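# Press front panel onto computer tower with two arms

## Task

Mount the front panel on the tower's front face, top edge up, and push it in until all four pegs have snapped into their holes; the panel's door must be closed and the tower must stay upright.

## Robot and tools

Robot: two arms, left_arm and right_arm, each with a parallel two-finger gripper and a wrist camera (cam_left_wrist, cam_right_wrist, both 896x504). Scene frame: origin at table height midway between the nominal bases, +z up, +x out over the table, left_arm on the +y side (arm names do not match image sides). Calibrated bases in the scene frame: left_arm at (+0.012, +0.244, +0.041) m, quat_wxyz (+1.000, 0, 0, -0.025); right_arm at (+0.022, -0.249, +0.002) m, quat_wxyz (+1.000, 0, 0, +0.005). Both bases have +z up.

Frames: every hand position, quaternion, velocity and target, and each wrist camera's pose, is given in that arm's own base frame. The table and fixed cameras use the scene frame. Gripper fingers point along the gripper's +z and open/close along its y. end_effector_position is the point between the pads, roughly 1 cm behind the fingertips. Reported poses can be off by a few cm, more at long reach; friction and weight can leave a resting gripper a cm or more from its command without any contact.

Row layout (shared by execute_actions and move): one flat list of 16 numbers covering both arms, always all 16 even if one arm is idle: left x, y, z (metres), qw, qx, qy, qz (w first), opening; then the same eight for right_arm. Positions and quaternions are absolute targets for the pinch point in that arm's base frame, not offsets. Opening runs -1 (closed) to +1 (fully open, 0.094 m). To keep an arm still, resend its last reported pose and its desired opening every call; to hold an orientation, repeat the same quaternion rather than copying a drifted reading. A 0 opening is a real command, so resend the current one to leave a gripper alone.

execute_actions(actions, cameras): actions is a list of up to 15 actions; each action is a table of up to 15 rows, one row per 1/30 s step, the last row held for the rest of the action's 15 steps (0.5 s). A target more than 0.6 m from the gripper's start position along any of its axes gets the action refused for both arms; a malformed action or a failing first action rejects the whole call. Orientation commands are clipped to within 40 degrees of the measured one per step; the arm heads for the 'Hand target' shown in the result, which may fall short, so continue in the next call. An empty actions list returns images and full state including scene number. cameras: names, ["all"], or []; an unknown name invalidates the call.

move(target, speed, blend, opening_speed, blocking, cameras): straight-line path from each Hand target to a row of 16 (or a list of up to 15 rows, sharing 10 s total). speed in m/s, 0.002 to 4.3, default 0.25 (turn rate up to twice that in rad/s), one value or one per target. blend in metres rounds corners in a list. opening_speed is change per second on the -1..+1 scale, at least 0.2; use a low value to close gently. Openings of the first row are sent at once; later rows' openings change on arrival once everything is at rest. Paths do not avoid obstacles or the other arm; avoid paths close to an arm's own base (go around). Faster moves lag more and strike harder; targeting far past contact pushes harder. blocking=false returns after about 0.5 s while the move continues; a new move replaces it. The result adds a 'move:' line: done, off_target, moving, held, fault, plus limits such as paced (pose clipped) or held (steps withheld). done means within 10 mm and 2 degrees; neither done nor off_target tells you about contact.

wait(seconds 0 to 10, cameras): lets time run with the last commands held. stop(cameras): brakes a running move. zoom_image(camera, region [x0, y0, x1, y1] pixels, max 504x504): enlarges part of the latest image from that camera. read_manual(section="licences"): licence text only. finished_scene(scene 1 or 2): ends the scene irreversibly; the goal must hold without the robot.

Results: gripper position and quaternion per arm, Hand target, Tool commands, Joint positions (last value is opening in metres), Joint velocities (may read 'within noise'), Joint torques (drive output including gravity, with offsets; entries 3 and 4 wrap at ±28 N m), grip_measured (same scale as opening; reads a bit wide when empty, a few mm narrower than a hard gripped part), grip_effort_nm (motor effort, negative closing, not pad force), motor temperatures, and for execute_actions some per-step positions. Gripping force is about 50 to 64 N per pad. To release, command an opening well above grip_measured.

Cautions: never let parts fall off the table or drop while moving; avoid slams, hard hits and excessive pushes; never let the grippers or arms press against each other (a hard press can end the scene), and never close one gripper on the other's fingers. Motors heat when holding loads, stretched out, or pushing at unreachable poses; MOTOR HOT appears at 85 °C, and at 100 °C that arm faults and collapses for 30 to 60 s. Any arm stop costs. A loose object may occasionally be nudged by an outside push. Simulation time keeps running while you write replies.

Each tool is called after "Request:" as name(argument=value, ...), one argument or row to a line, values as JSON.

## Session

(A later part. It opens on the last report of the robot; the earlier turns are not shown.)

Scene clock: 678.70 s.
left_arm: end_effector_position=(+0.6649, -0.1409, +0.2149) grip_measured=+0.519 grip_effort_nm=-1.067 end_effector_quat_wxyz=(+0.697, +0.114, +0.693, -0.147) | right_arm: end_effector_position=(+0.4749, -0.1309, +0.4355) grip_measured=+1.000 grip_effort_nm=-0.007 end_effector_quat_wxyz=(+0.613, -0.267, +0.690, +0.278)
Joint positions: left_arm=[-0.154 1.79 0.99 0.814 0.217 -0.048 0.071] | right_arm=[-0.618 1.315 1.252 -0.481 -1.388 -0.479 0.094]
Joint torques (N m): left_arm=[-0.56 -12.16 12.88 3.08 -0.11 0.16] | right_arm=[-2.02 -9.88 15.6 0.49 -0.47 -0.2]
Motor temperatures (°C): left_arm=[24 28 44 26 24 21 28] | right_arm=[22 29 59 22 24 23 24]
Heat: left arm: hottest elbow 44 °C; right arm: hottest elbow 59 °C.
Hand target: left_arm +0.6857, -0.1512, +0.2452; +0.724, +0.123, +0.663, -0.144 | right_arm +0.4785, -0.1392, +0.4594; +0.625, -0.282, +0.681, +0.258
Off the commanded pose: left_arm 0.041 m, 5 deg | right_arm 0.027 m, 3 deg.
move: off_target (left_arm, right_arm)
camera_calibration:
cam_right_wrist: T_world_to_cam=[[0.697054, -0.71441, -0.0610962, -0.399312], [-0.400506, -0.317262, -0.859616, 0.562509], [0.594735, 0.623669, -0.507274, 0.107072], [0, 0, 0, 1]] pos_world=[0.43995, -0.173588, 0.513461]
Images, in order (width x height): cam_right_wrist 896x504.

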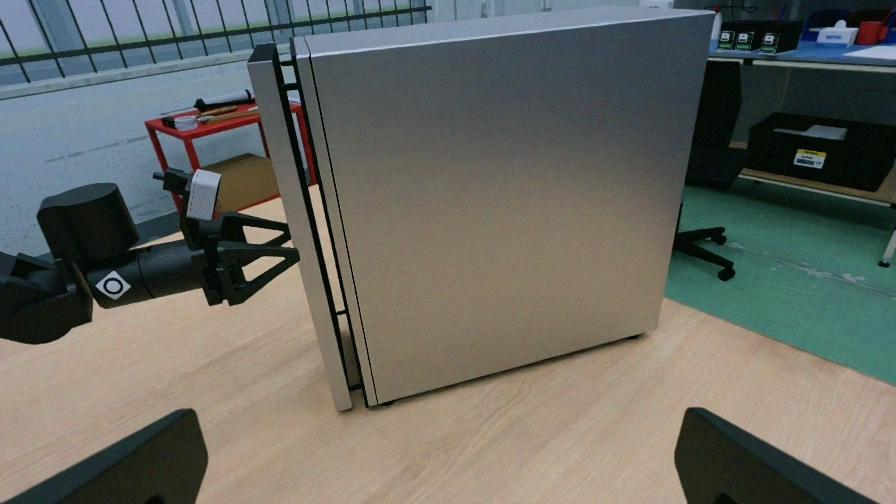

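Request:
move(
  target=[
    [0.658,-0.1405,0.254,0.7238,0.1237,0.6632,-0.1438,0.2,0.48,-0.14,0.46,0.6242,-0.2822,0.6812,0.2585,1],
    [0.694,-0.1563,0.2515,0.7238,0.1237,0.6632,-0.1438,0.2,0.48,-0.14,0.46,0.6242,-0.2822,0.6812,0.2585,1],
  ],
  speed=0.06,
)

Request:
move(
  target=[
    [0.657,-0.1428,0.254,0.7238,0.1237,0.6632,-0.1438,0.2,0.48,-0.14,0.46,0.6242,-0.2822,0.6812,0.2585,1],
    [0.693,-0.1586,0.2515,0.7238,0.1237,0.6632,-0.1438,0.2,0.48,-0.14,0.46,0.6242,-0.2822,0.6812,0.2585,1],
  ],
  speed=0.06,
)

Request:
move(
  target=[
    [0.656,-0.1451,0.254,0.7238,0.1237,0.6632,-0.1438,0.2,0.48,-0.14,0.46,0.6242,-0.2822,0.6812,0.2585,1],
    [0.692,-0.1609,0.2515,0.7238,0.1237,0.6632,-0.1438,0.2,0.48,-0.14,0.46,0.6242,-0.2822,0.6812,0.2585,1],
  ],
  speed=0.06,
  cameras=["cam_right_wrist"],
)

Scene clock: 704.47 s.
left_arm: end_effector_position=(+0.6640, -0.1433, +0.2143) grip_measured=+0.519 grip_effort_nm=-1.062 end_effector_quat_wxyz=(+0.696, +0.114, +0.694, -0.147) | right_arm: end_effector_position=(+0.4750, -0.1309, +0.4353) grip_measured=+1.000 grip_effort_nm=-0.007 end_effector_quat_wxyz=(+0.613, -0.267, +0.690, +0.278)
Joint positions: left_arm=[-0.159 1.789 0.988 0.812 0.212 -0.048 0.071] | right_arm=[-0.618 1.315 1.252 -0.481 -1.388 -0.48 0.094]
Joint torques (N m): left_arm=[-0.62 -12.75 13.94 2.21 -0.17 0.16] | right_arm=[-1.96 -10.29 15.6 0.59 -0.47 -0.21]
Motor temperatures (°C): left_arm=[24 29 45 26 24 22 28] | right_arm=[22 30 60 22 24 23 24]
Heat: left arm: hottest elbow 45 °C; right arm: hottest elbow 60 °C.
Hand target: left_arm +0.6881, -0.1552, +0.2520; +0.724, +0.123, +0.663, -0.144 | right_arm +0.4786, -0.1393, +0.4593; +0.625, -0.282, +0.681, +0.258
Off the commanded pose: left_arm 0.050 m, 5 deg | right_arm 0.027 m, 3 deg.
move: off_target (left_arm, right_arm)

Scene clock: 705.93 s.
left_arm: end_effector_position=(+0.6629, -0.1457, +0.2146) grip_measured=+0.519 grip_effort_nm=-1.062 end_effector_quat_wxyz=(+0.696, +0.114, +0.694, -0.147) | right_arm: end_effector_position=(+0.4750, -0.1309, +0.4353) grip_measured=+1.000 grip_effort_nm=-0.007 end_effector_quat_wxyz=(+0.613, -0.267, +0.690, +0.278)
Joint positions: left_arm=[-0.164 1.787 0.987 0.812 0.207 -0.048 0.071] | right_arm=[-0.618 1.315 1.252 -0.481 -1.388 -0.48 0.094]
Joint torques (N m): left_arm=[-0.79 -12.22 13.96 2.36 -0.16 0.17] | right_arm=[-2.67 -9.82 15.66 0.61 -0.47 -0.15]
Motor temperatures (°C): left_arm=[24 29 45 26 24 22 28] | right_arm=[22 30 60 22 24 23 24]
Heat: left arm: hottest elbow 45 °C; right arm: hottest elbow 60 °C.
Hand target: left_arm +0.6871, -0.1574, +0.2520; +0.724, +0.123, +0.663, -0.144 | right_arm +0.4786, -0.1393, +0.4593; +0.625, -0.282, +0.681, +0.258
Off the commanded pose: left_arm 0.049 m, 5 deg | right_arm 0.027 m, 3 deg.
move: off_target (left_arm, right_arm)

Scene clock: 707.43 s.
left_arm: end_effector_position=(+0.6621, -0.1482, +0.2152) grip_measured=+0.519 grip_effort_nm=-1.067 end_effector_quat_wxyz=(+0.696, +0.114, +0.693, -0.147) | right_arm: end_effector_position=(+0.4750, -0.1309, +0.4353) grip_measured=+1.000 grip_effort_nm=-0.007 end_effector_quat_wxyz=(+0.613, -0.267, +0.690, +0.278)
Joint positions: left_arm=[-0.169 1.785 0.986 0.812 0.201 -0.048 0.071] | right_arm=[-0.618 1.315 1.252 -0.481 -1.388 -0.48 0.094]
Joint torques (N m): left_arm=[-0.85 -12.28 13.97 2.33 -0.12 0.19] | right_arm=[-1.79 -10.23 15.62 0.43 -0.46 -0.2]
Motor temperatures (°C): left_arm=[24 29 45 26 24 22 28] | right_arm=[22 30 60 22 24 23 24]
Heat: left arm: hottest elbow 45 °C; right arm: hottest elbow 60 °C.
Hand target: left_arm +0.6862, -0.1598, +0.2522; +0.724, +0.123, +0.663, -0.144 | right_arm +0.4786, -0.1393, +0.4593; +0.625, -0.282, +0.681, +0.258
Off the commanded pose: left_arm 0.049 m, 5 deg | right_arm 0.027 m, 3 deg.
move: off_target (left_arm, right_arm)
camera_calibration:
cam_right_wrist: T_world_to_cam=[[0.697082, -0.714388, -0.0610354, -0.399504], [-0.400456, -0.317311, -0.859621, 0.562317], [0.594736, 0.623669, -0.507273, 0.106973], [0, 0, 0, 1]] pos_world=[0.44005, -0.173688, 0.513261]
Images, in order (width x height): cam_right_wrist 896x504.

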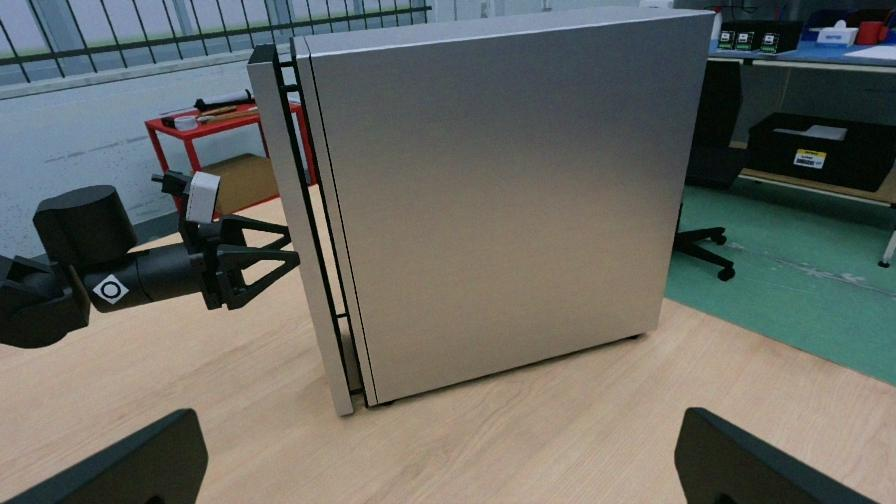

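Request:
move(
  target=[
    [0.656,-0.1451,0.2505,0.7238,0.1237,0.6632,-0.1438,0.2,0.48,-0.14,0.46,0.6242,-0.2822,0.6812,0.2585,1],
    [0.692,-0.1609,0.248,0.7238,0.1237,0.6632,-0.1438,0.2,0.48,-0.14,0.46,0.6242,-0.2822,0.6812,0.2585,1],
  ],
  speed=0.06,
)

Request:
move(
  target=[
    [0.657,-0.1428,0.2505,0.7238,0.1237,0.6632,-0.1438,0.2,0.48,-0.14,0.46,0.6242,-0.2822,0.6812,0.2585,1],
    [0.693,-0.1586,0.248,0.7238,0.1237,0.6632,-0.1438,0.2,0.48,-0.14,0.46,0.6242,-0.2822,0.6812,0.2585,1],
  ],
  speed=0.06,
)

Request:
move(
  target=[
    [0.658,-0.1405,0.2505,0.7238,0.1237,0.6632,-0.1438,0.2,0.48,-0.14,0.46,0.6242,-0.2822,0.6812,0.2585,1],
    [0.694,-0.1563,0.248,0.7238,0.1237,0.6632,-0.1438,0.2,0.48,-0.14,0.46,0.6242,-0.2822,0.6812,0.2585,1],
  ],
  speed=0.06,
)

Request:
move(
  target=[
    [0.659,-0.1382,0.2505,0.7238,0.1237,0.6632,-0.1438,0.2,0.48,-0.14,0.46,0.6242,-0.2822,0.6812,0.2585,1],
    [0.695,-0.154,0.248,0.7238,0.1237,0.6632,-0.1438,0.2,0.48,-0.14,0.46,0.6242,-0.2822,0.6812,0.2585,1],
  ],
  speed=0.06,
)

Request:
move(
  target=[
    [0.660,-0.1359,0.2505,0.7238,0.1237,0.6632,-0.1438,0.2,0.48,-0.14,0.46,0.6242,-0.2822,0.6812,0.2585,1],
    [0.696,-0.1517,0.248,0.7238,0.1237,0.6632,-0.1438,0.2,0.48,-0.14,0.46,0.6242,-0.2822,0.6812,0.2585,1],
  ],
  speed=0.06,
)

Scene clock: 729.67 s.
left_arm: end_effector_position=(+0.6619, -0.1481, +0.2113) grip_measured=+0.519 grip_effort_nm=-1.067 end_effector_quat_wxyz=(+0.694, +0.114, +0.695, -0.147) | right_arm: end_effector_position=(+0.4750, -0.1309, +0.4353) grip_measured=+1.000 grip_effort_nm=-0.007 end_effector_quat_wxyz=(+0.613, -0.267, +0.690, +0.278)
Joint positions: left_arm=[-0.169 1.79 0.984 0.815 0.202 -0.048 0.071] | right_arm=[-0.618 1.315 1.252 -0.481 -1.388 -0.48 0.094]
Joint torques (N m): left_arm=[-1.03 -11.93 13.89 2.54 -0.13 0.18] | right_arm=[-2.08 -10.11 15.5 0.73 -0.47 -0.19]
Motor temperatures (°C): left_arm=[24 29 45 26 24 22 28] | right_arm=[22 30 61 22 24 23 24]
Heat: left arm: hottest elbow 45 °C; right arm: hottest elbow 61 °C.
Hand target: left_arm +0.6861, -0.1599, +0.2487; +0.724, +0.123, +0.663, -0.144 | right_arm +0.4786, -0.1393, +0.4593; +0.625, -0.282, +0.681, +0.258
Off the commanded pose: left_arm 0.049 m, 5 deg | right_arm 0.027 m, 3 deg.
move: off_target (left_arm, right_arm)

Scene clock: 731.17 s.
left_arm: end_effector_position=(+0.6627, -0.1463, +0.2108) grip_measured=+0.519 grip_effort_nm=-1.072 end_effector_quat_wxyz=(+0.694, +0.114, +0.695, -0.147) | right_arm: end_effector_position=(+0.4750, -0.1309, +0.4353) grip_measured=+1.000 grip_effort_nm=-0.007 end_effector_quat_wxyz=(+0.613, -0.267, +0.690, +0.278)
Joint positions: left_arm=[-0.165 1.792 0.985 0.815 0.206 -0.048 0.071] | right_arm=[-0.618 1.315 1.252 -0.481 -1.388 -0.48 0.094]
Joint torques (N m): left_arm=[-0.73 -12.4 13.98 2.45 -0.11 0.19] | right_arm=[-2.2 -10.64 15.62 0.54 -0.45 -0.24]
Motor temperatures (°C): left_arm=[24 29 46 26 24 22 28] | right_arm=[22 30 61 22 24 23 24]
Heat: left arm: hottest elbow 46 °C; right arm: hottest elbow 61 °C.
Hand target: left_arm +0.6872, -0.1573, +0.2485; +0.724, +0.123, +0.663, -0.144 | right_arm +0.4786, -0.1393, +0.4593; +0.625, -0.282, +0.681, +0.258
Off the commanded pose: left_arm 0.050 m, 5 deg | right_arm 0.027 m, 3 deg.
move: off_target (left_arm, right_arm)

Scene clock: 732.63 s.
left_arm: end_effector_position=(+0.6636, -0.1441, +0.2108) grip_measured=+0.519 grip_effort_nm=-1.067 end_effector_quat_wxyz=(+0.695, +0.114, +0.695, -0.147) | right_arm: end_effector_position=(+0.4750, -0.1309, +0.4353) grip_measured=+1.000 grip_effort_nm=-0.002 end_effector_quat_wxyz=(+0.613, -0.267, +0.690, +0.278)
Joint positions: left_arm=[-0.16 1.793 0.986 0.815 0.211 -0.048 0.071] | right_arm=[-0.618 1.315 1.252 -0.481 -1.388 -0.48 0.094]
Joint torques (N m): left_arm=[-0.67 -12.22 13.9 2.5 -0.13 0.18] | right_arm=[-1.67 -10.34 15.54 0.43 -0.42 -0.2]
Motor temperatures (°C): left_arm=[24 29 46 26 24 22 28] | right_arm=[22 30 61 22 24 23 24]
Heat: left arm: hottest elbow 46 °C; right arm: hottest elbow 61 °C.
Hand target: left_arm +0.6881, -0.1551, +0.2485; +0.724, +0.123, +0.663, -0.144 | right_arm +0.4786, -0.1393, +0.4593; +0.625, -0.282, +0.681, +0.258
Off the commanded pose: left_arm 0.050 m, 5 deg | right_arm 0.027 m, 3 deg.
move: off_target (left_arm, right_arm)

Scene clock: 734.13 s.
left_arm: end_effector_position=(+0.6647, -0.1419, +0.2110) grip_measured=+0.519 grip_effort_nm=-1.062 end_effector_quat_wxyz=(+0.695, +0.114, +0.695, -0.147) | right_arm: end_effector_position=(+0.4750, -0.1309, +0.4353) grip_measured=+1.000 grip_effort_nm=-0.002 end_effector_quat_wxyz=(+0.613, -0.267, +0.690, +0.278)
Joint positions: left_arm=[-0.156 1.795 0.988 0.815 0.216 -0.048 0.071] | right_arm=[-0.618 1.315 1.252 -0.481 -1.388 -0.48 0.094]
Joint torques (N m): left_arm=[-0.79 -12.28 13.9 2.43 -0.14 0.19] | right_arm=[-2.26 -10.29 15.56 0.69 -0.47 -0.23]
Motor temperatures (°C): left_arm=[24 29 46 26 24 22 28] | right_arm=[22 30 61 22 24 23 24]
Heat: left arm: hottest elbow 46 °C; right arm: hottest elbow 61 °C.
Hand target: left_arm +0.6891, -0.1530, +0.2486; +0.724, +0.123, +0.663, -0.144 | right_arm +0.4786, -0.1393, +0.4593; +0.625, -0.282, +0.681, +0.258
Off the commanded pose: left_arm 0.049 m, 5 deg | right_arm 0.027 m, 3 deg.
move: off_target (left_arm, right_arm)

Scene clock: 735.63 s.
left_arm: end_effector_position=(+0.6657, -0.1397, +0.2106) grip_measured=+0.519 grip_effort_nm=-1.057 end_effector_quat_wxyz=(+0.695, +0.115, +0.695, -0.148) | right_arm: end_effector_position=(+0.4750, -0.1309, +0.4353) grip_measured=+1.000 grip_effort_nm=-0.007 end_effector_quat_wxyz=(+0.613, -0.267, +0.690, +0.278)
Joint positions: left_arm=[-0.15 1.797 0.991 0.815 0.223 -0.048 0.071] | right_arm=[-0.618 1.315 1.252 -0.481 -1.388 -0.48 0.094]
Joint torques (N m): left_arm=[-0.56 -12.51 13.87 2.36 -0.29 0.18] | right_arm=[-1.85 -10.11 15.61 0.46 -0.44 -0.21]
Motor temperatures (°C): left_arm=[24 29 46 26 24 22 28] | right_arm=[22 30 61 22 24 23 24]
Heat: left arm: hottest elbow 46 °C; right arm: hottest elbow 61 °C.
Hand target: left_arm +0.6901, -0.1506, +0.2483; +0.724, +0.123, +0.663, -0.144 | right_arm +0.4786, -0.1393, +0.4593; +0.625, -0.282, +0.681, +0.258
Off the commanded pose: left_arm 0.050 m, 5 deg | right_arm 0.027 m, 3 deg.
move: off_target (left_arm, right_arm)

Request:
move(
  target=[
    [0.656,-0.1451,0.2565,0.7238,0.1237,0.6632,-0.1438,0.2,0.48,-0.14,0.46,0.6242,-0.2822,0.6812,0.2585,1],
    [0.692,-0.1609,0.254,0.7238,0.1237,0.6632,-0.1438,0.2,0.48,-0.14,0.46,0.6242,-0.2822,0.6812,0.2585,1],
  ],
  speed=0.06,
)

Request:
move(
  target=[
    [0.657,-0.1428,0.2565,0.7238,0.1237,0.6632,-0.1438,0.2,0.48,-0.14,0.46,0.6242,-0.2822,0.6812,0.2585,1],
    [0.693,-0.1586,0.254,0.7238,0.1237,0.6632,-0.1438,0.2,0.48,-0.14,0.46,0.6242,-0.2822,0.6812,0.2585,1],
  ],
  speed=0.06,
)

Request:
move(
  target=[
    [0.658,-0.1405,0.2565,0.7238,0.1237,0.6632,-0.1438,0.2,0.48,-0.14,0.46,0.6242,-0.2822,0.6812,0.2585,1],
    [0.694,-0.1563,0.254,0.7238,0.1237,0.6632,-0.1438,0.2,0.48,-0.14,0.46,0.6242,-0.2822,0.6812,0.2585,1],
  ],
  speed=0.06,
)

Request:
move(
  target=[
    [0.659,-0.1382,0.2565,0.7238,0.1237,0.6632,-0.1438,0.2,0.48,-0.14,0.46,0.6242,-0.2822,0.6812,0.2585,1],
    [0.695,-0.154,0.254,0.7238,0.1237,0.6632,-0.1438,0.2,0.48,-0.14,0.46,0.6242,-0.2822,0.6812,0.2585,1],
  ],
  speed=0.06,
)

Request:
move(
  target=[
    [0.660,-0.1359,0.2565,0.7238,0.1237,0.6632,-0.1438,0.2,0.48,-0.14,0.46,0.6242,-0.2822,0.6812,0.2585,1],
    [0.696,-0.1517,0.254,0.7238,0.1237,0.6632,-0.1438,0.2,0.48,-0.14,0.46,0.6242,-0.2822,0.6812,0.2585,1],
  ],
  speed=0.06,
  cameras=["cam_right_wrist"],
)

Request:
zoom_image(
  camera="cam_right_wrist",
  region=[205, 20, 325, 120],
)

Request:
zoom_image(
  camera="cam_right_wrist",
  region=[280, 290, 400, 420],
)

Scene clock: 759.47 s.
left_arm: end_effector_position=(+0.6717, -0.1521, +0.2181) grip_measured=+0.519 grip_effort_nm=-1.057 end_effector_quat_wxyz=(+0.698, +0.115, +0.692, -0.147) | right_arm: end_effector_position=(+0.4750, -0.1309, +0.4353) grip_measured=+1.000 grip_effort_nm=-0.012 end_effector_quat_wxyz=(+0.613, -0.267, +0.690, +0.278)
Joint positions: left_arm=[-0.173 1.801 1.018 0.8 0.198 -0.046 0.071] | right_arm=[-0.618 1.315 1.252 -0.481 -1.388 -0.48 0.094]
Joint torques (N m): left_arm=[-0.62 -13.98 12.33 2.39 0.01 0.17] | right_arm=[-1.85 -10.23 15.57 0.4 -0.45 -0.19]
Motor temperatures (°C): left_arm=[24 28 47 26 24 22 28] | right_arm=[22 30 62 22 24 23 24]
Heat: left arm: hottest elbow 47 °C; right arm: hottest elbow 62 °C.
Hand target: left_arm +0.6882, -0.1601, +0.2544; +0.724, +0.123, +0.663, -0.144 | right_arm +0.4786, -0.1393, +0.4593; +0.625, -0.282, +0.681, +0.258
Off the commanded pose: left_arm 0.042 m, 5 deg | right_arm 0.027 m, 3 deg.
move: off_target (left_arm, right_arm)

Scene clock: 761.17 s.
left_arm: end_effector_position=(+0.6717, -0.1516, +0.2183) grip_measured=+0.518 grip_effort_nm=-1.067 end_effector_quat_wxyz=(+0.698, +0.116, +0.692, -0.147) | right_arm: end_effector_position=(+0.4750, -0.1309, +0.4353) grip_measured=+1.000 grip_effort_nm=-0.002 end_effector_quat_wxyz=(+0.613, -0.267, +0.690, +0.278)
Joint positions: left_arm=[-0.171 1.801 1.018 0.799 0.202 -0.046 0.071] | right_arm=[-0.618 1.315 1.252 -0.481 -1.388 -0.48 0.094]
Joint torques (N m): left_arm=[-0.38 -13.68 12.45 2.39 0.05 0.14] | right_arm=[-2.2 -9.58 15.38 0.61 -0.44 -0.21]
Motor temperatures (°C): left_arm=[24 28 47 26 24 22 28] | right_arm=[22 30 62 22 24 23 24]
Heat: left arm: hottest elbow 47 °C; right arm: hottest elbow 62 °C.
Hand target: left_arm +0.6892, -0.1577, +0.2544; +0.724, +0.123, +0.663, -0.144 | right_arm +0.4786, -0.1393, +0.4593; +0.625, -0.282, +0.681, +0.258
Off the commanded pose: left_arm 0.042 m, 5 deg | right_arm 0.027 m, 3 deg.
move: off_target (left_arm, right_arm)

Scene clock: 762.83 s.
left_arm: end_effector_position=(+0.6713, -0.1515, +0.2181) grip_measured=+0.518 grip_effort_nm=-1.062 end_effector_quat_wxyz=(+0.697, +0.117, +0.692, -0.149) | right_arm: end_effector_position=(+0.4750, -0.1309, +0.4353) grip_measured=+1.000 grip_effort_nm=-0.007 end_effector_quat_wxyz=(+0.613, -0.267, +0.690, +0.278)
Joint positions: left_arm=[-0.17 1.801 1.017 0.799 0.208 -0.046 0.071] | right_arm=[-0.618 1.315 1.252 -0.481 -1.388 -0.48 0.094]
Joint torques (N m): left_arm=[0.03 -13.39 12.55 2.5 0.01 0.17] | right_arm=[-2.26 -9.88 15.54 0.62 -0.43 -0.2]
Motor temperatures (°C): left_arm=[24 28 47 26 24 22 28] | right_arm=[22 30 62 22 24 23 24]
Heat: left arm: hottest elbow 47 °C; right arm: hottest elbow 62 °C.
Hand target: left_arm +0.6900, -0.1556, +0.2543; +0.724, +0.124, +0.663, -0.144 | right_arm +0.4786, -0.1393, +0.4593; +0.625, -0.282, +0.681, +0.258
Off the commanded pose: left_arm 0.043 m, 5 deg | right_arm 0.027 m, 3 deg.
move: off_target (left_arm, right_arm)

Scene clock: 764.50 s.
left_arm: end_effector_position=(+0.6710, -0.1508, +0.2181) grip_measured=+0.518 grip_effort_nm=-1.067 end_effector_quat_wxyz=(+0.697, +0.118, +0.692, -0.150) | right_arm: end_effector_position=(+0.4750, -0.1309, +0.4353) grip_measured=+1.000 grip_effort_nm=-0.002 end_effector_quat_wxyz=(+0.613, -0.267, +0.690, +0.278)
Joint positions: left_arm=[-0.167 1.8 1.017 0.799 0.214 -0.046 0.071] | right_arm=[-0.618 1.315 1.252 -0.481 -1.388 -0.48 0.094]
Joint torques (N m): left_arm=[0.32 -13.39 12.77 2.47 -0.03 0.16] | right_arm=[-1.79 -10.11 15.54 0.62 -0.47 -0.19]
Motor temperatures (°C): left_arm=[24 29 47 26 24 22 28] | right_arm=[22 30 62 22 24 23 24]
Heat: left arm: hottest elbow 47 °C; right arm: hottest elbow 62 °C.
Hand target: left_arm +0.6909, -0.1530, +0.2543; +0.724, +0.123, +0.663, -0.144 | right_arm +0.4786, -0.1393, +0.4593; +0.625, -0.282, +0.681, +0.258
Off the commanded pose: left_arm 0.043 m, 5 deg | right_arm 0.027 m, 3 deg.
move: off_target (left_arm, right_arm)

Scene clock: 766.17 s.
left_arm: end_effector_position=(+0.6707, -0.1504, +0.2182) grip_measured=+0.518 grip_effort_nm=-1.062 end_effector_quat_wxyz=(+0.696, +0.120, +0.691, -0.151) | right_arm: end_effector_position=(+0.4750, -0.1309, +0.4353) grip_measured=+1.000 grip_effort_nm=-0.002 end_effector_quat_wxyz=(+0.613, -0.267, +0.690, +0.278)
Joint positions: left_arm=[-0.166 1.799 1.016 0.799 0.219 -0.045 0.071] | right_arm=[-0.618 1.315 1.252 -0.481 -1.388 -0.48 0.094]
Joint torques (N m): left_arm=[0.5 -13.39 12.92 2.36 -0.08 0.16] | right_arm=[-2.26 -10.23 15.49 0.39 -0.49 -0.19]
Motor temperatures (°C): left_arm=[24 29 47 26 24 22 28] | right_arm=[22 30 62 22 24 23 24]
Heat: left arm: hottest elbow 47 °C; right arm: hottest elbow 62 °C.
Hand target: left_arm +0.6917, -0.1508, +0.2545; +0.724, +0.124, +0.663, -0.144 | right_arm +0.4786, -0.1393, +0.4593; +0.625, -0.282, +0.681, +0.258
Off the commanded pose: left_arm 0.044 m, 5 deg | right_arm 0.027 m, 3 deg.
move: off_target (left_arm, right_arm)
camera_calibration:
cam_right_wrist: T_world_to_cam=[[0.697082, -0.714388, -0.0610354, -0.399504], [-0.400456, -0.317311, -0.859621, 0.562317], [0.594736, 0.623669, -0.507273, 0.106973], [0, 0, 0, 1]] pos_world=[0.44005, -0.173688, 0.513261]
Images, in order (width x height): cam_right_wrist 896x504.

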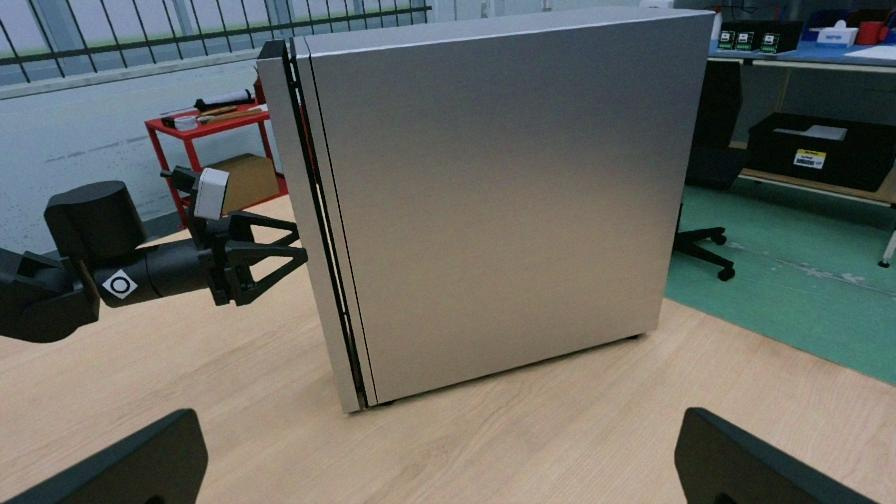

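Scaled by 4.200 from the camera's 896x504 image, which has a finer 1280x720 frame.

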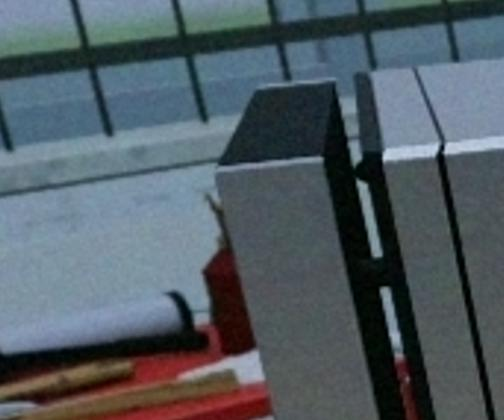

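Scaled by 3.877 from the camera's 896x504 image, which has a finer 1280x720 frame.

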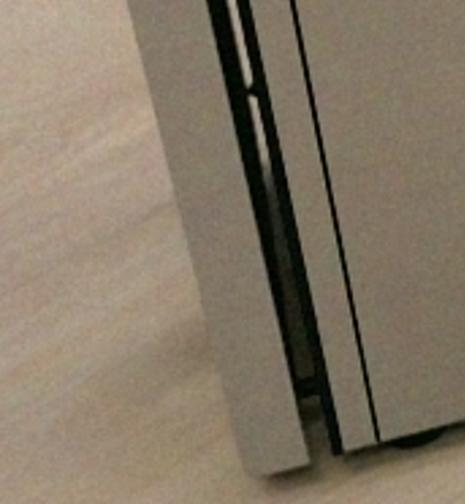

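Request:
move(
  target=[
    [0.692,-0.1609,0.254,0.7238,0.1237,0.6632,-0.1438,0.2,0.48,-0.14,0.46,0.6242,-0.2822,0.6812,0.2585,1],
    [0.715,-0.171,0.254,0.7238,0.1237,0.6632,-0.1438,0.2,0.48,-0.14,0.46,0.6242,-0.2822,0.6812,0.2585,1],
  ],
  speed=0.04,
)

Request:
move(
  target=[
    [0.733,-0.1785,0.252,0.7238,0.1237,0.6632,-0.1438,0.2,0.48,-0.14,0.46,0.6242,-0.2822,0.6812,0.2585,1],
  ],
  speed=0.04,
  cameras=["cam_right_wrist"],
)

Request:
zoom_image(
  camera="cam_right_wrist",
  region=[240, 20, 320, 100],
)

Request:
zoom_image(
  camera="cam_right_wrist",
  region=[300, 300, 400, 420],
)

Scene clock: 775.77 s.
left_arm: end_effector_position=(+0.6776, -0.1568, +0.2181) grip_measured=+0.518 grip_effort_nm=-1.077 end_effector_quat_wxyz=(+0.697, +0.115, +0.692, -0.146) | right_arm: end_effector_position=(+0.4750, -0.1309, +0.4353) grip_measured=+1.000 grip_effort_nm=0.002 end_effector_quat_wxyz=(+0.613, -0.267, +0.690, +0.278)
Joint positions: left_arm=[-0.179 1.813 1.039 0.789 0.193 -0.045 0.071] | right_arm=[-0.618 1.315 1.252 -0.481 -1.388 -0.48 0.094]
Joint torques (N m): left_arm=[-0.38 -11.34 15.62 1.94 -0.18 0.16] | right_arm=[-2.02 -9.99 15.71 0.44 -0.45 -0.18]
Motor temperatures (°C): left_arm=[24 29 49 26 24 22 28] | right_arm=[22 30 62 22 24 23 24]
Heat: left arm: hottest elbow 49 °C; right arm: hottest elbow 62 °C.
Hand target: left_arm +0.7073, -0.1694, +0.2546; +0.724, +0.123, +0.663, -0.144 | right_arm +0.4786, -0.1393, +0.4593; +0.625, -0.282, +0.681, +0.258
Off the commanded pose: left_arm 0.054 m, 5 deg | right_arm 0.027 m, 3 deg.
move: off_target (left_arm, right_arm)

Scene clock: 776.70 s.
left_arm: end_effector_position=(+0.6782, -0.1569, +0.2183) grip_measured=+0.518 grip_effort_nm=-1.057 end_effector_quat_wxyz=(+0.697, +0.115, +0.692, -0.146) | right_arm: end_effector_position=(+0.4750, -0.1309, +0.4353) grip_measured=+1.000 grip_effort_nm=-0.002 end_effector_quat_wxyz=(+0.613, -0.267, +0.690, +0.278)
Joint positions: left_arm=[-0.18 1.815 1.041 0.789 0.192 -0.044 0.071] | right_arm=[-0.618 1.315 1.252 -0.481 -1.388 -0.48 0.094]
Joint torques (N m): left_arm=[-1.55 -9.29 18.59 1.62 -0.45 0.17] | right_arm=[-1.9 -9.99 15.58 0.54 -0.44 -0.19]
Motor temperatures (°C): left_arm=[24 29 49 26 24 22 28] | right_arm=[22 30 62 22 24 23 24]
Heat: left arm: hottest elbow 49 °C; right arm: hottest elbow 62 °C.
Hand target: left_arm +0.7196, -0.1758, +0.2528; +0.724, +0.123, +0.663, -0.144 | right_arm +0.4786, -0.1393, +0.4593; +0.625, -0.282, +0.681, +0.258
Off the commanded pose: left_arm 0.068 m, 5 deg | right_arm 0.027 m, 3 deg.
move: off_target (left_arm, right_arm)
camera_calibration:
cam_right_wrist: T_world_to_cam=[[0.697082, -0.714388, -0.0610354, -0.399504], [-0.400456, -0.317311, -0.859621, 0.562317], [0.594736, 0.623669, -0.507273, 0.106973], [0, 0, 0, 1]] pos_world=[0.44005, -0.173688, 0.513261]
Images, in order (width x height): cam_right_wrist 896x504.

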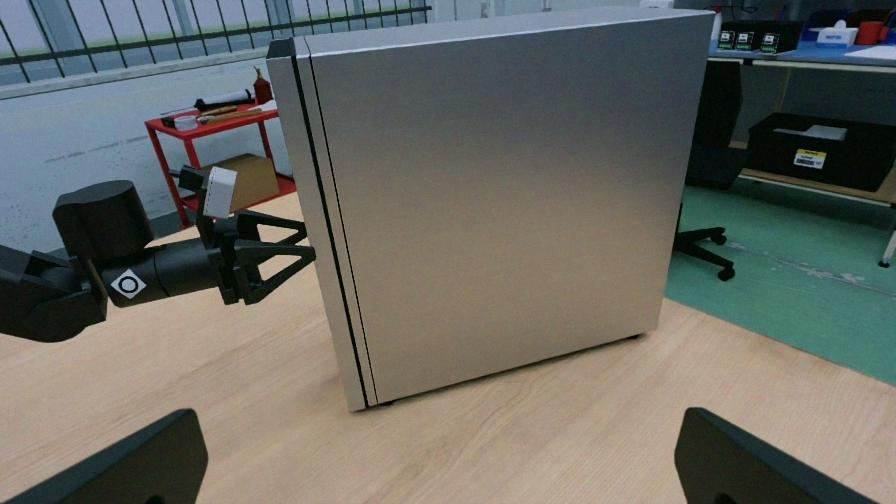

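Scaled by 6.300 from the camera's 896x504 image, which has a finer 1280x720 frame.

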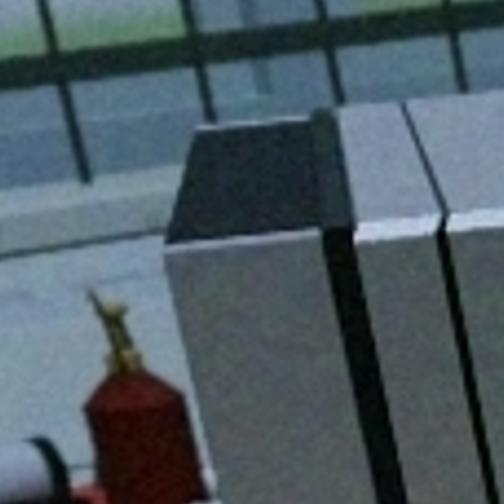

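Scaled by 4.200 from the camera's 896x504 image, which has a finer 1280x720 frame.

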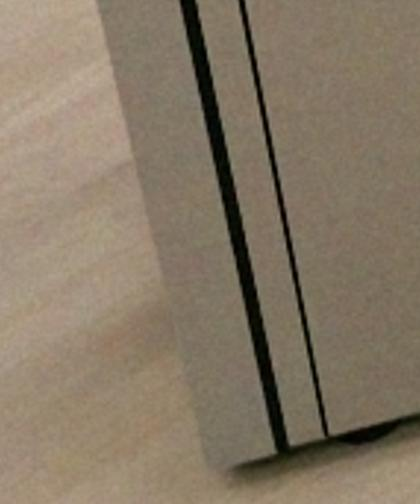

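Request:
move(
  target=[
    [0.694,-0.162,0.252,0.7238,0.1237,0.6632,-0.1438,0.2,0.48,-0.14,0.46,0.6242,-0.2822,0.6812,0.2585,1],
  ],
  speed=0.04,
)

Request:
move(
  target=[
    [0.692,-0.161,0.238,0.7154,0.1237,0.6732,-0.1438,0.8,0.48,-0.14,0.46,0.6242,-0.2822,0.6812,0.2585,1],
  ],
  speed=0.03,
  opening_speed=0.6,
)

Request:
move(
  target=[
    [0.60,-0.12,0.235,0.7154,0.1237,0.6732,-0.1438,0.8,0.48,-0.14,0.46,0.6242,-0.2822,0.6812,0.2585,1],
  ],
  speed=0.08,
  cameras=["all"],
)

Request:
zoom_image(
  camera="cam_right_wrist",
  region=[240, 20, 320, 100],
)

Request:
zoom_image(
  camera="cam_right_wrist",
  region=[300, 300, 400, 420],
)

Scene clock: 793.23 s.
left_arm: end_effector_position=(+0.6775, -0.1573, +0.2181) grip_measured=+0.518 grip_effort_nm=-1.057 end_effector_quat_wxyz=(+0.697, +0.117, +0.692, -0.147) | right_arm: end_effector_position=(+0.4750, -0.1309, +0.4353) grip_measured=+1.000 grip_effort_nm=0.007 end_effector_quat_wxyz=(+0.613, -0.267, +0.690, +0.278)
Joint positions: left_arm=[-0.179 1.813 1.04 0.788 0.196 -0.044 0.071] | right_arm=[-0.618 1.315 1.252 -0.481 -1.388 -0.48 0.094]
Joint torques (N m): left_arm=[0.09 -13.92 11.48 2.92 0.05 0.13] | right_arm=[-1.73 -10.05 15.65 0.51 -0.51 -0.18]
Motor temperatures (°C): left_arm=[24 29 51 26 24 22 28] | right_arm=[22 30 62 22 24 23 24]
Heat: left arm: hottest elbow 51 °C; right arm: hottest elbow 62 °C.
Hand target: left_arm +0.6912, -0.1613, +0.2520; +0.724, +0.123, +0.664, -0.144 | right_arm +0.4786, -0.1393, +0.4593; +0.625, -0.282, +0.681, +0.258
Off the commanded pose: left_arm 0.038 m, 5 deg | right_arm 0.027 m, 3 deg.
move: off_target (left_arm, right_arm)

Scene clock: 794.60 s.
left_arm: end_effector_position=(+0.6775, -0.1573, +0.2176) grip_measured=+0.798 grip_effort_nm=0.056 end_effector_quat_wxyz=(+0.696, +0.117, +0.692, -0.148) | right_arm: end_effector_position=(+0.4750, -0.1309, +0.4353) grip_measured=+1.000 grip_effort_nm=0.002 end_effector_quat_wxyz=(+0.613, -0.267, +0.690, +0.278)
Joint positions: left_arm=[-0.179 1.814 1.04 0.788 0.198 -0.044 0.084] | right_arm=[-0.618 1.315 1.252 -0.481 -1.388 -0.48 0.094]
Joint torques (N m): left_arm=[0.03 -13.27 10.8 2.76 0.05 0.14] | right_arm=[-1.9 -9.7 15.47 0.61 -0.44 -0.18]
Motor temperatures (°C): left_arm=[24 29 51 26 24 22 28] | right_arm=[22 30 62 22 24 23 24]
Heat: left arm: hottest elbow 51 °C; right arm: hottest elbow 62 °C.
Hand target: left_arm +0.6904, -0.1606, +0.2381; +0.715, +0.123, +0.673, -0.144 | right_arm +0.4786, -0.1393, +0.4593; +0.625, -0.282, +0.681, +0.258
Off the commanded pose: left_arm 0.025 m, 3 deg | right_arm 0.027 m, 3 deg.
move: off_target (left_arm, right_arm)

Scene clock: 796.33 s.
left_arm: end_effector_position=(+0.6013, -0.1240, +0.2265) grip_measured=+0.798 grip_effort_nm=0.046 end_effector_quat_wxyz=(+0.706, +0.121, +0.682, -0.149) | right_arm: end_effector_position=(+0.4750, -0.1309, +0.4353) grip_measured=+1.000 grip_effort_nm=-0.007 end_effector_quat_wxyz=(+0.613, -0.267, +0.690, +0.278)
Joint positions: left_arm=[-0.133 1.649 0.802 0.89 0.251 -0.042 0.084] | right_arm=[-0.618 1.315 1.252 -0.481 -1.388 -0.48 0.094]
Joint torques (N m): left_arm=[0.91 -12.16 6.53 2.74 0.06 0.11] | right_arm=[-2.02 -10.17 15.64 0.44 -0.5 -0.19]
Motor temperatures (°C): left_arm=[24 29 51 26 24 22 28] | right_arm=[22 30 62 22 24 23 24]
Heat: left arm: hottest elbow 51 °C; right arm: hottest elbow 62 °C.
Hand target: left_arm +0.6000, -0.1201, +0.2350; +0.715, +0.124, +0.673, -0.144 | right_arm +0.4786, -0.1393, +0.4593; +0.625, -0.282, +0.681, +0.258
Off the commanded pose: left_arm 0.010 m, 2 deg | right_arm 0.027 m, 3 deg.
move: off_target (right_arm)
camera_calibration:
cam_left_wrist: T_world_to_cam=[[-0.373585, -0.927367, 0.0205999, 0.106068], [-0.364795, 0.126465, -0.922459, 0.483614], [0.852853, -0.352131, -0.385544, -0.381506], [0, 0, 0, 1]] pos_world=[0.541414, -0.0971363, 0.296842]
cam_right_wrist: T_world_to_cam=[[0.697082, -0.714388, -0.0610354, -0.399504], [-0.400456, -0.317311, -0.859621, 0.562317], [0.594736, 0.623669, -0.507273, 0.106973], [0, 0, 0, 1]] pos_world=[0.44005, -0.173688, 0.513261]

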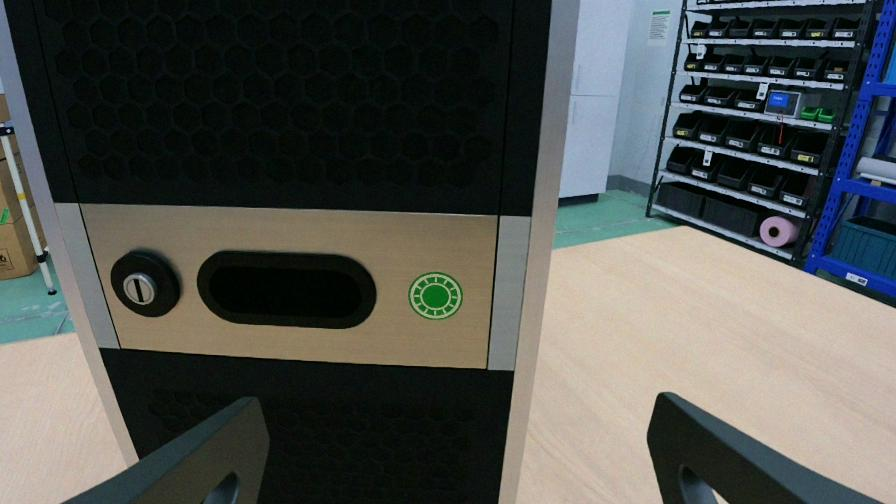

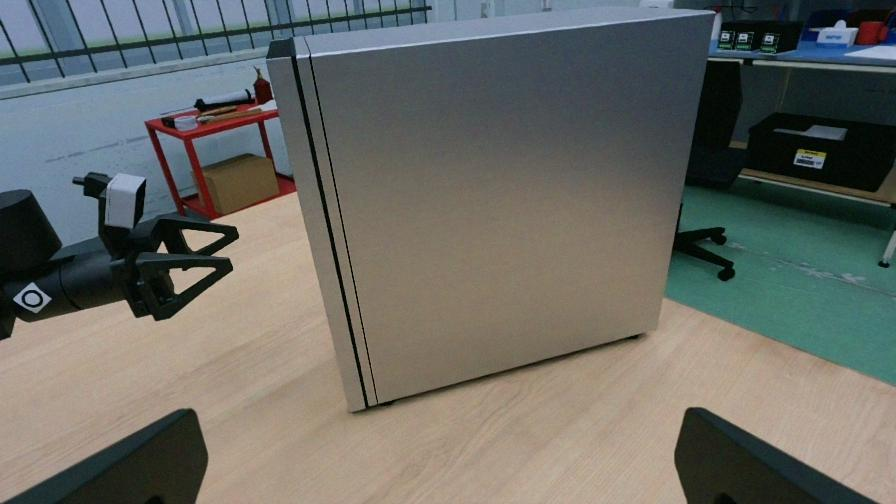

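Scaled by 6.300 from the camera's 896x504 image, which has a finer 1280x720 frame.

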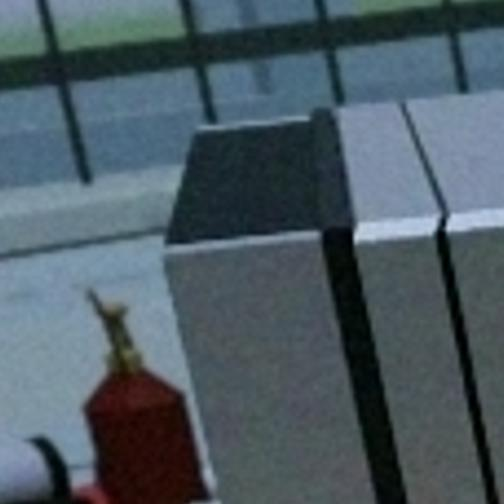

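Scaled by 4.200 from the camera's 896x504 image, which has a finer 1280x720 frame.

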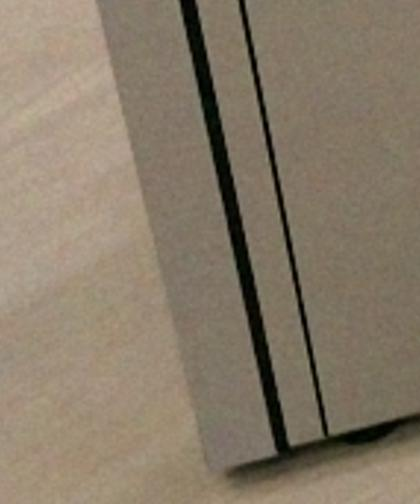

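Request:
move(
  target=[
    [0.575,-0.13,0.15,0.7154,0.1237,0.6732,-0.1438,-1,0.48,-0.14,0.46,0.6242,-0.2822,0.6812,0.2585,1],
    [0.612,-0.145,0.010,0.7154,0.1237,0.6732,-0.1438,-1,0.48,-0.14,0.46,0.6242,-0.2822,0.6812,0.2585,1],
  ],
  speed=0.15,
  cameras=["all"],
)

Scene clock: 814.83 s.
left_arm: end_effector_position=(+0.6085, -0.1404, +0.0113) grip_measured=-0.987 grip_effort_nm=-0.720 end_effector_quat_wxyz=(+0.709, +0.118, +0.680, -0.146) | right_arm: end_effector_position=(+0.4750, -0.1309, +0.4353) grip_measured=+1.000 grip_effort_nm=-0.012 end_effector_quat_wxyz=(+0.613, -0.267, +0.690, +0.278)
Joint positions: left_arm=[-0.17 2.271 0.867 1.453 0.205 -0.041 0.001] | right_arm=[-0.618 1.315 1.252 -0.481 -1.388 -0.48 0.094]
Joint torques (N m): left_arm=[-0.5 -13.22 4.07 2.82 -0.11 0.13] | right_arm=[-2.2 -9.99 15.62 0.57 -0.47 -0.2]
Motor temperatures (°C): left_arm=[24 29 48 26 24 21 27] | right_arm=[22 30 63 22 24 23 24]
Heat: left arm: hottest elbow 48 °C; right arm: hottest elbow 63 °C.
Hand target: left_arm +0.6118, -0.1451, +0.0101; +0.715, +0.124, +0.673, -0.144 | right_arm +0.4786, -0.1393, +0.4593; +0.625, -0.282, +0.681, +0.258
Off the commanded pose: left_arm 0.006 m, 1 deg | right_arm 0.027 m, 3 deg.
move: off_target (right_arm)
camera_calibration:
cam_left_wrist: T_world_to_cam=[[-0.364875, -0.930845, 0.0198525, 0.0922462], [-0.360148, 0.121445, -0.924957, 0.28631], [0.85858, -0.344643, -0.379554, -0.478862], [0, 0, 0, 1]] pos_world=[0.547914, -0.11394, 0.0812387]
cam_right_wrist: T_world_to_cam=[[0.697082, -0.714388, -0.0610354, -0.399504], [-0.400456, -0.317311, -0.859621, 0.562317], [0.594736, 0.623669, -0.507273, 0.106973], [0, 0, 0, 1]] pos_world=[0.44005, -0.173688, 0.513261]

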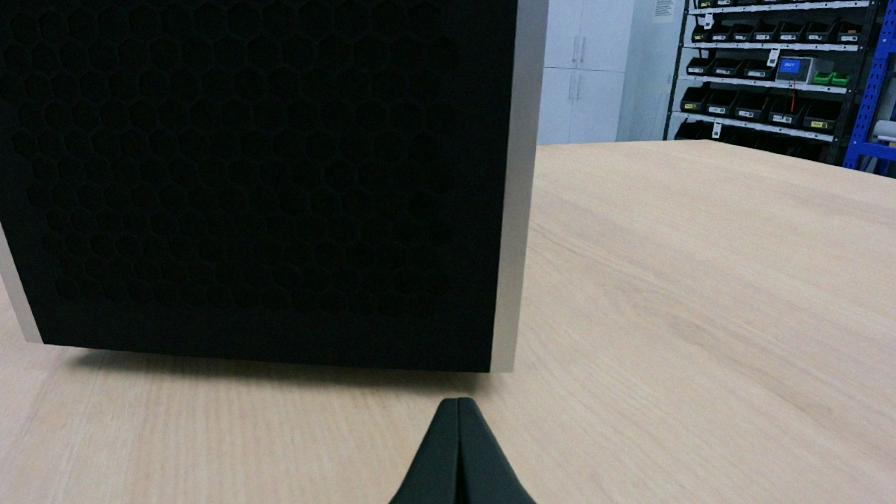

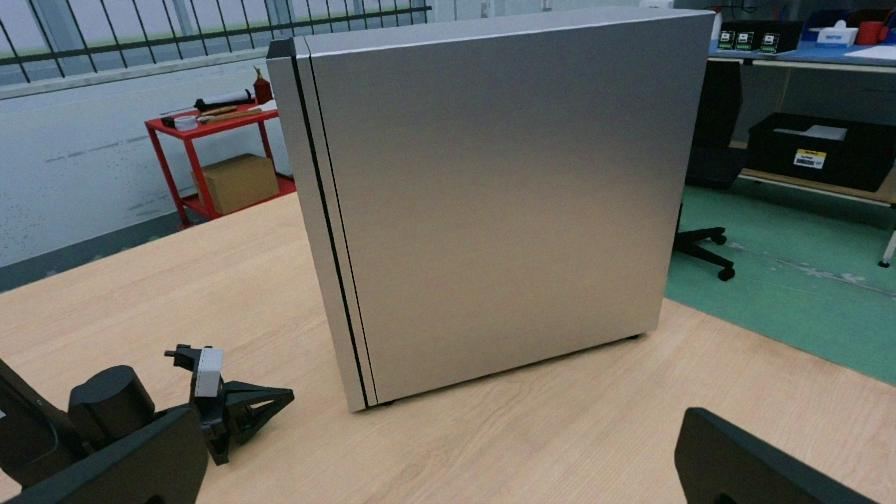

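Request:
move(
  target=[
    [0.638,-0.1485,0.010,0.7154,0.1237,0.6732,-0.1438,-1,0.48,-0.14,0.46,0.6242,-0.2822,0.6812,0.2585,1],
    [0.72,-0.185,0.012,0.7154,0.1237,0.6732,-0.1438,-1,0.48,-0.14,0.46,0.6242,-0.2822,0.6812,0.2585,1],
  ],
  speed=0.06,
  cameras=["all"],
)

Request:
zoom_image(
  camera="cam_right_wrist",
  region=[300, 300, 400, 420],
)

Scene clock: 830.97 s.
left_arm: end_effector_position=(+0.6723, -0.1606, +0.0212) grip_measured=-0.987 grip_effort_nm=-0.720 end_effector_quat_wxyz=(+0.716, +0.117, +0.673, -0.145) | right_arm: end_effector_position=(+0.4750, -0.1309, +0.4353) grip_measured=+1.000 grip_effort_nm=-0.012 end_effector_quat_wxyz=(+0.613, -0.267, +0.690, +0.278)
Joint positions: left_arm=[-0.189 2.304 1.059 1.314 0.182 -0.041 0.001] | right_arm=[-0.618 1.315 1.252 -0.481 -1.388 -0.48 0.094]
Joint torques (N m): left_arm=[-1.85 -12.4 13.81 -0.99 -0.7 0.15] | right_arm=[-1.61 -9.88 15.6 0.61 -0.44 -0.18]
Motor temperatures (°C): left_arm=[24 29 46 26 24 21 27] | right_arm=[22 30 63 22 24 23 24]
Heat: left arm: hottest elbow 46 °C; right arm: hottest elbow 63 °C.
Hand target: left_arm +0.7101, -0.1833, +0.0159; +0.715, +0.124, +0.672, -0.144 | right_arm +0.4786, -0.1393, +0.4593; +0.625, -0.282, +0.681, +0.258
Off the commanded pose: left_arm 0.054 m, 1 deg | right_arm 0.027 m, 3 deg.
move: off_target (left_arm, right_arm)
camera_calibration:
cam_left_wrist: T_world_to_cam=[[-0.361731, -0.932131, 0.0168289, 0.094219], [-0.342236, 0.115977, -0.932429, 0.308089], [0.867194, -0.343048, -0.360961, -0.542873], [0, 0, 0, 1]] pos_world=[0.610297, -0.134138, 0.0897294]
cam_right_wrist: T_world_to_cam=[[0.697082, -0.714388, -0.0610354, -0.399504], [-0.400456, -0.317311, -0.859621, 0.562317], [0.594736, 0.623669, -0.507273, 0.106973], [0, 0, 0, 1]] pos_world=[0.44005, -0.173688, 0.513261]

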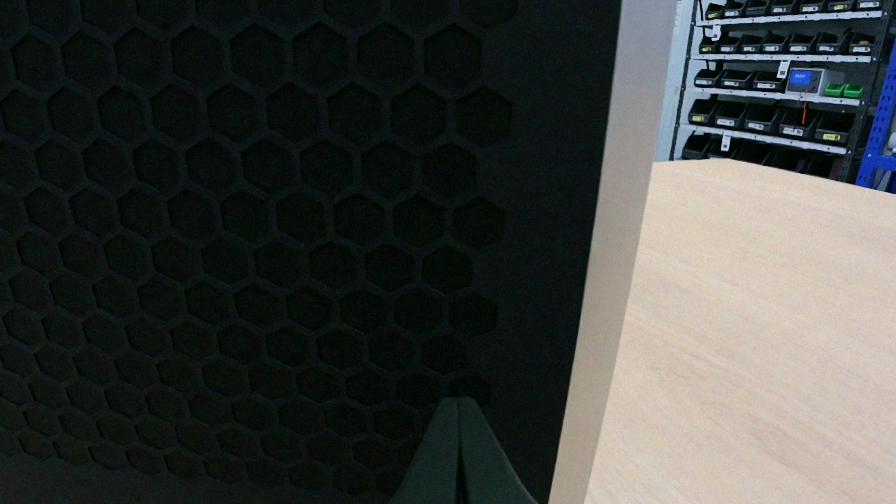

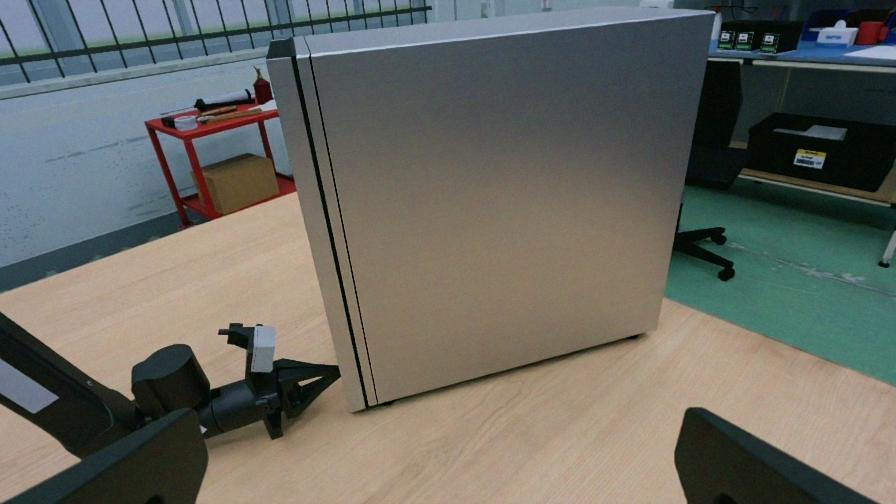

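Scaled by 4.200 from the camera's 896x504 image, which has a finer 1280x720 frame.

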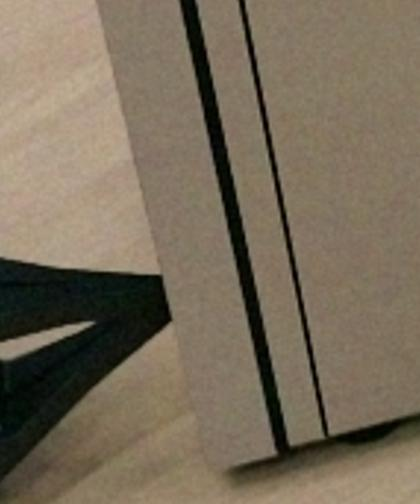

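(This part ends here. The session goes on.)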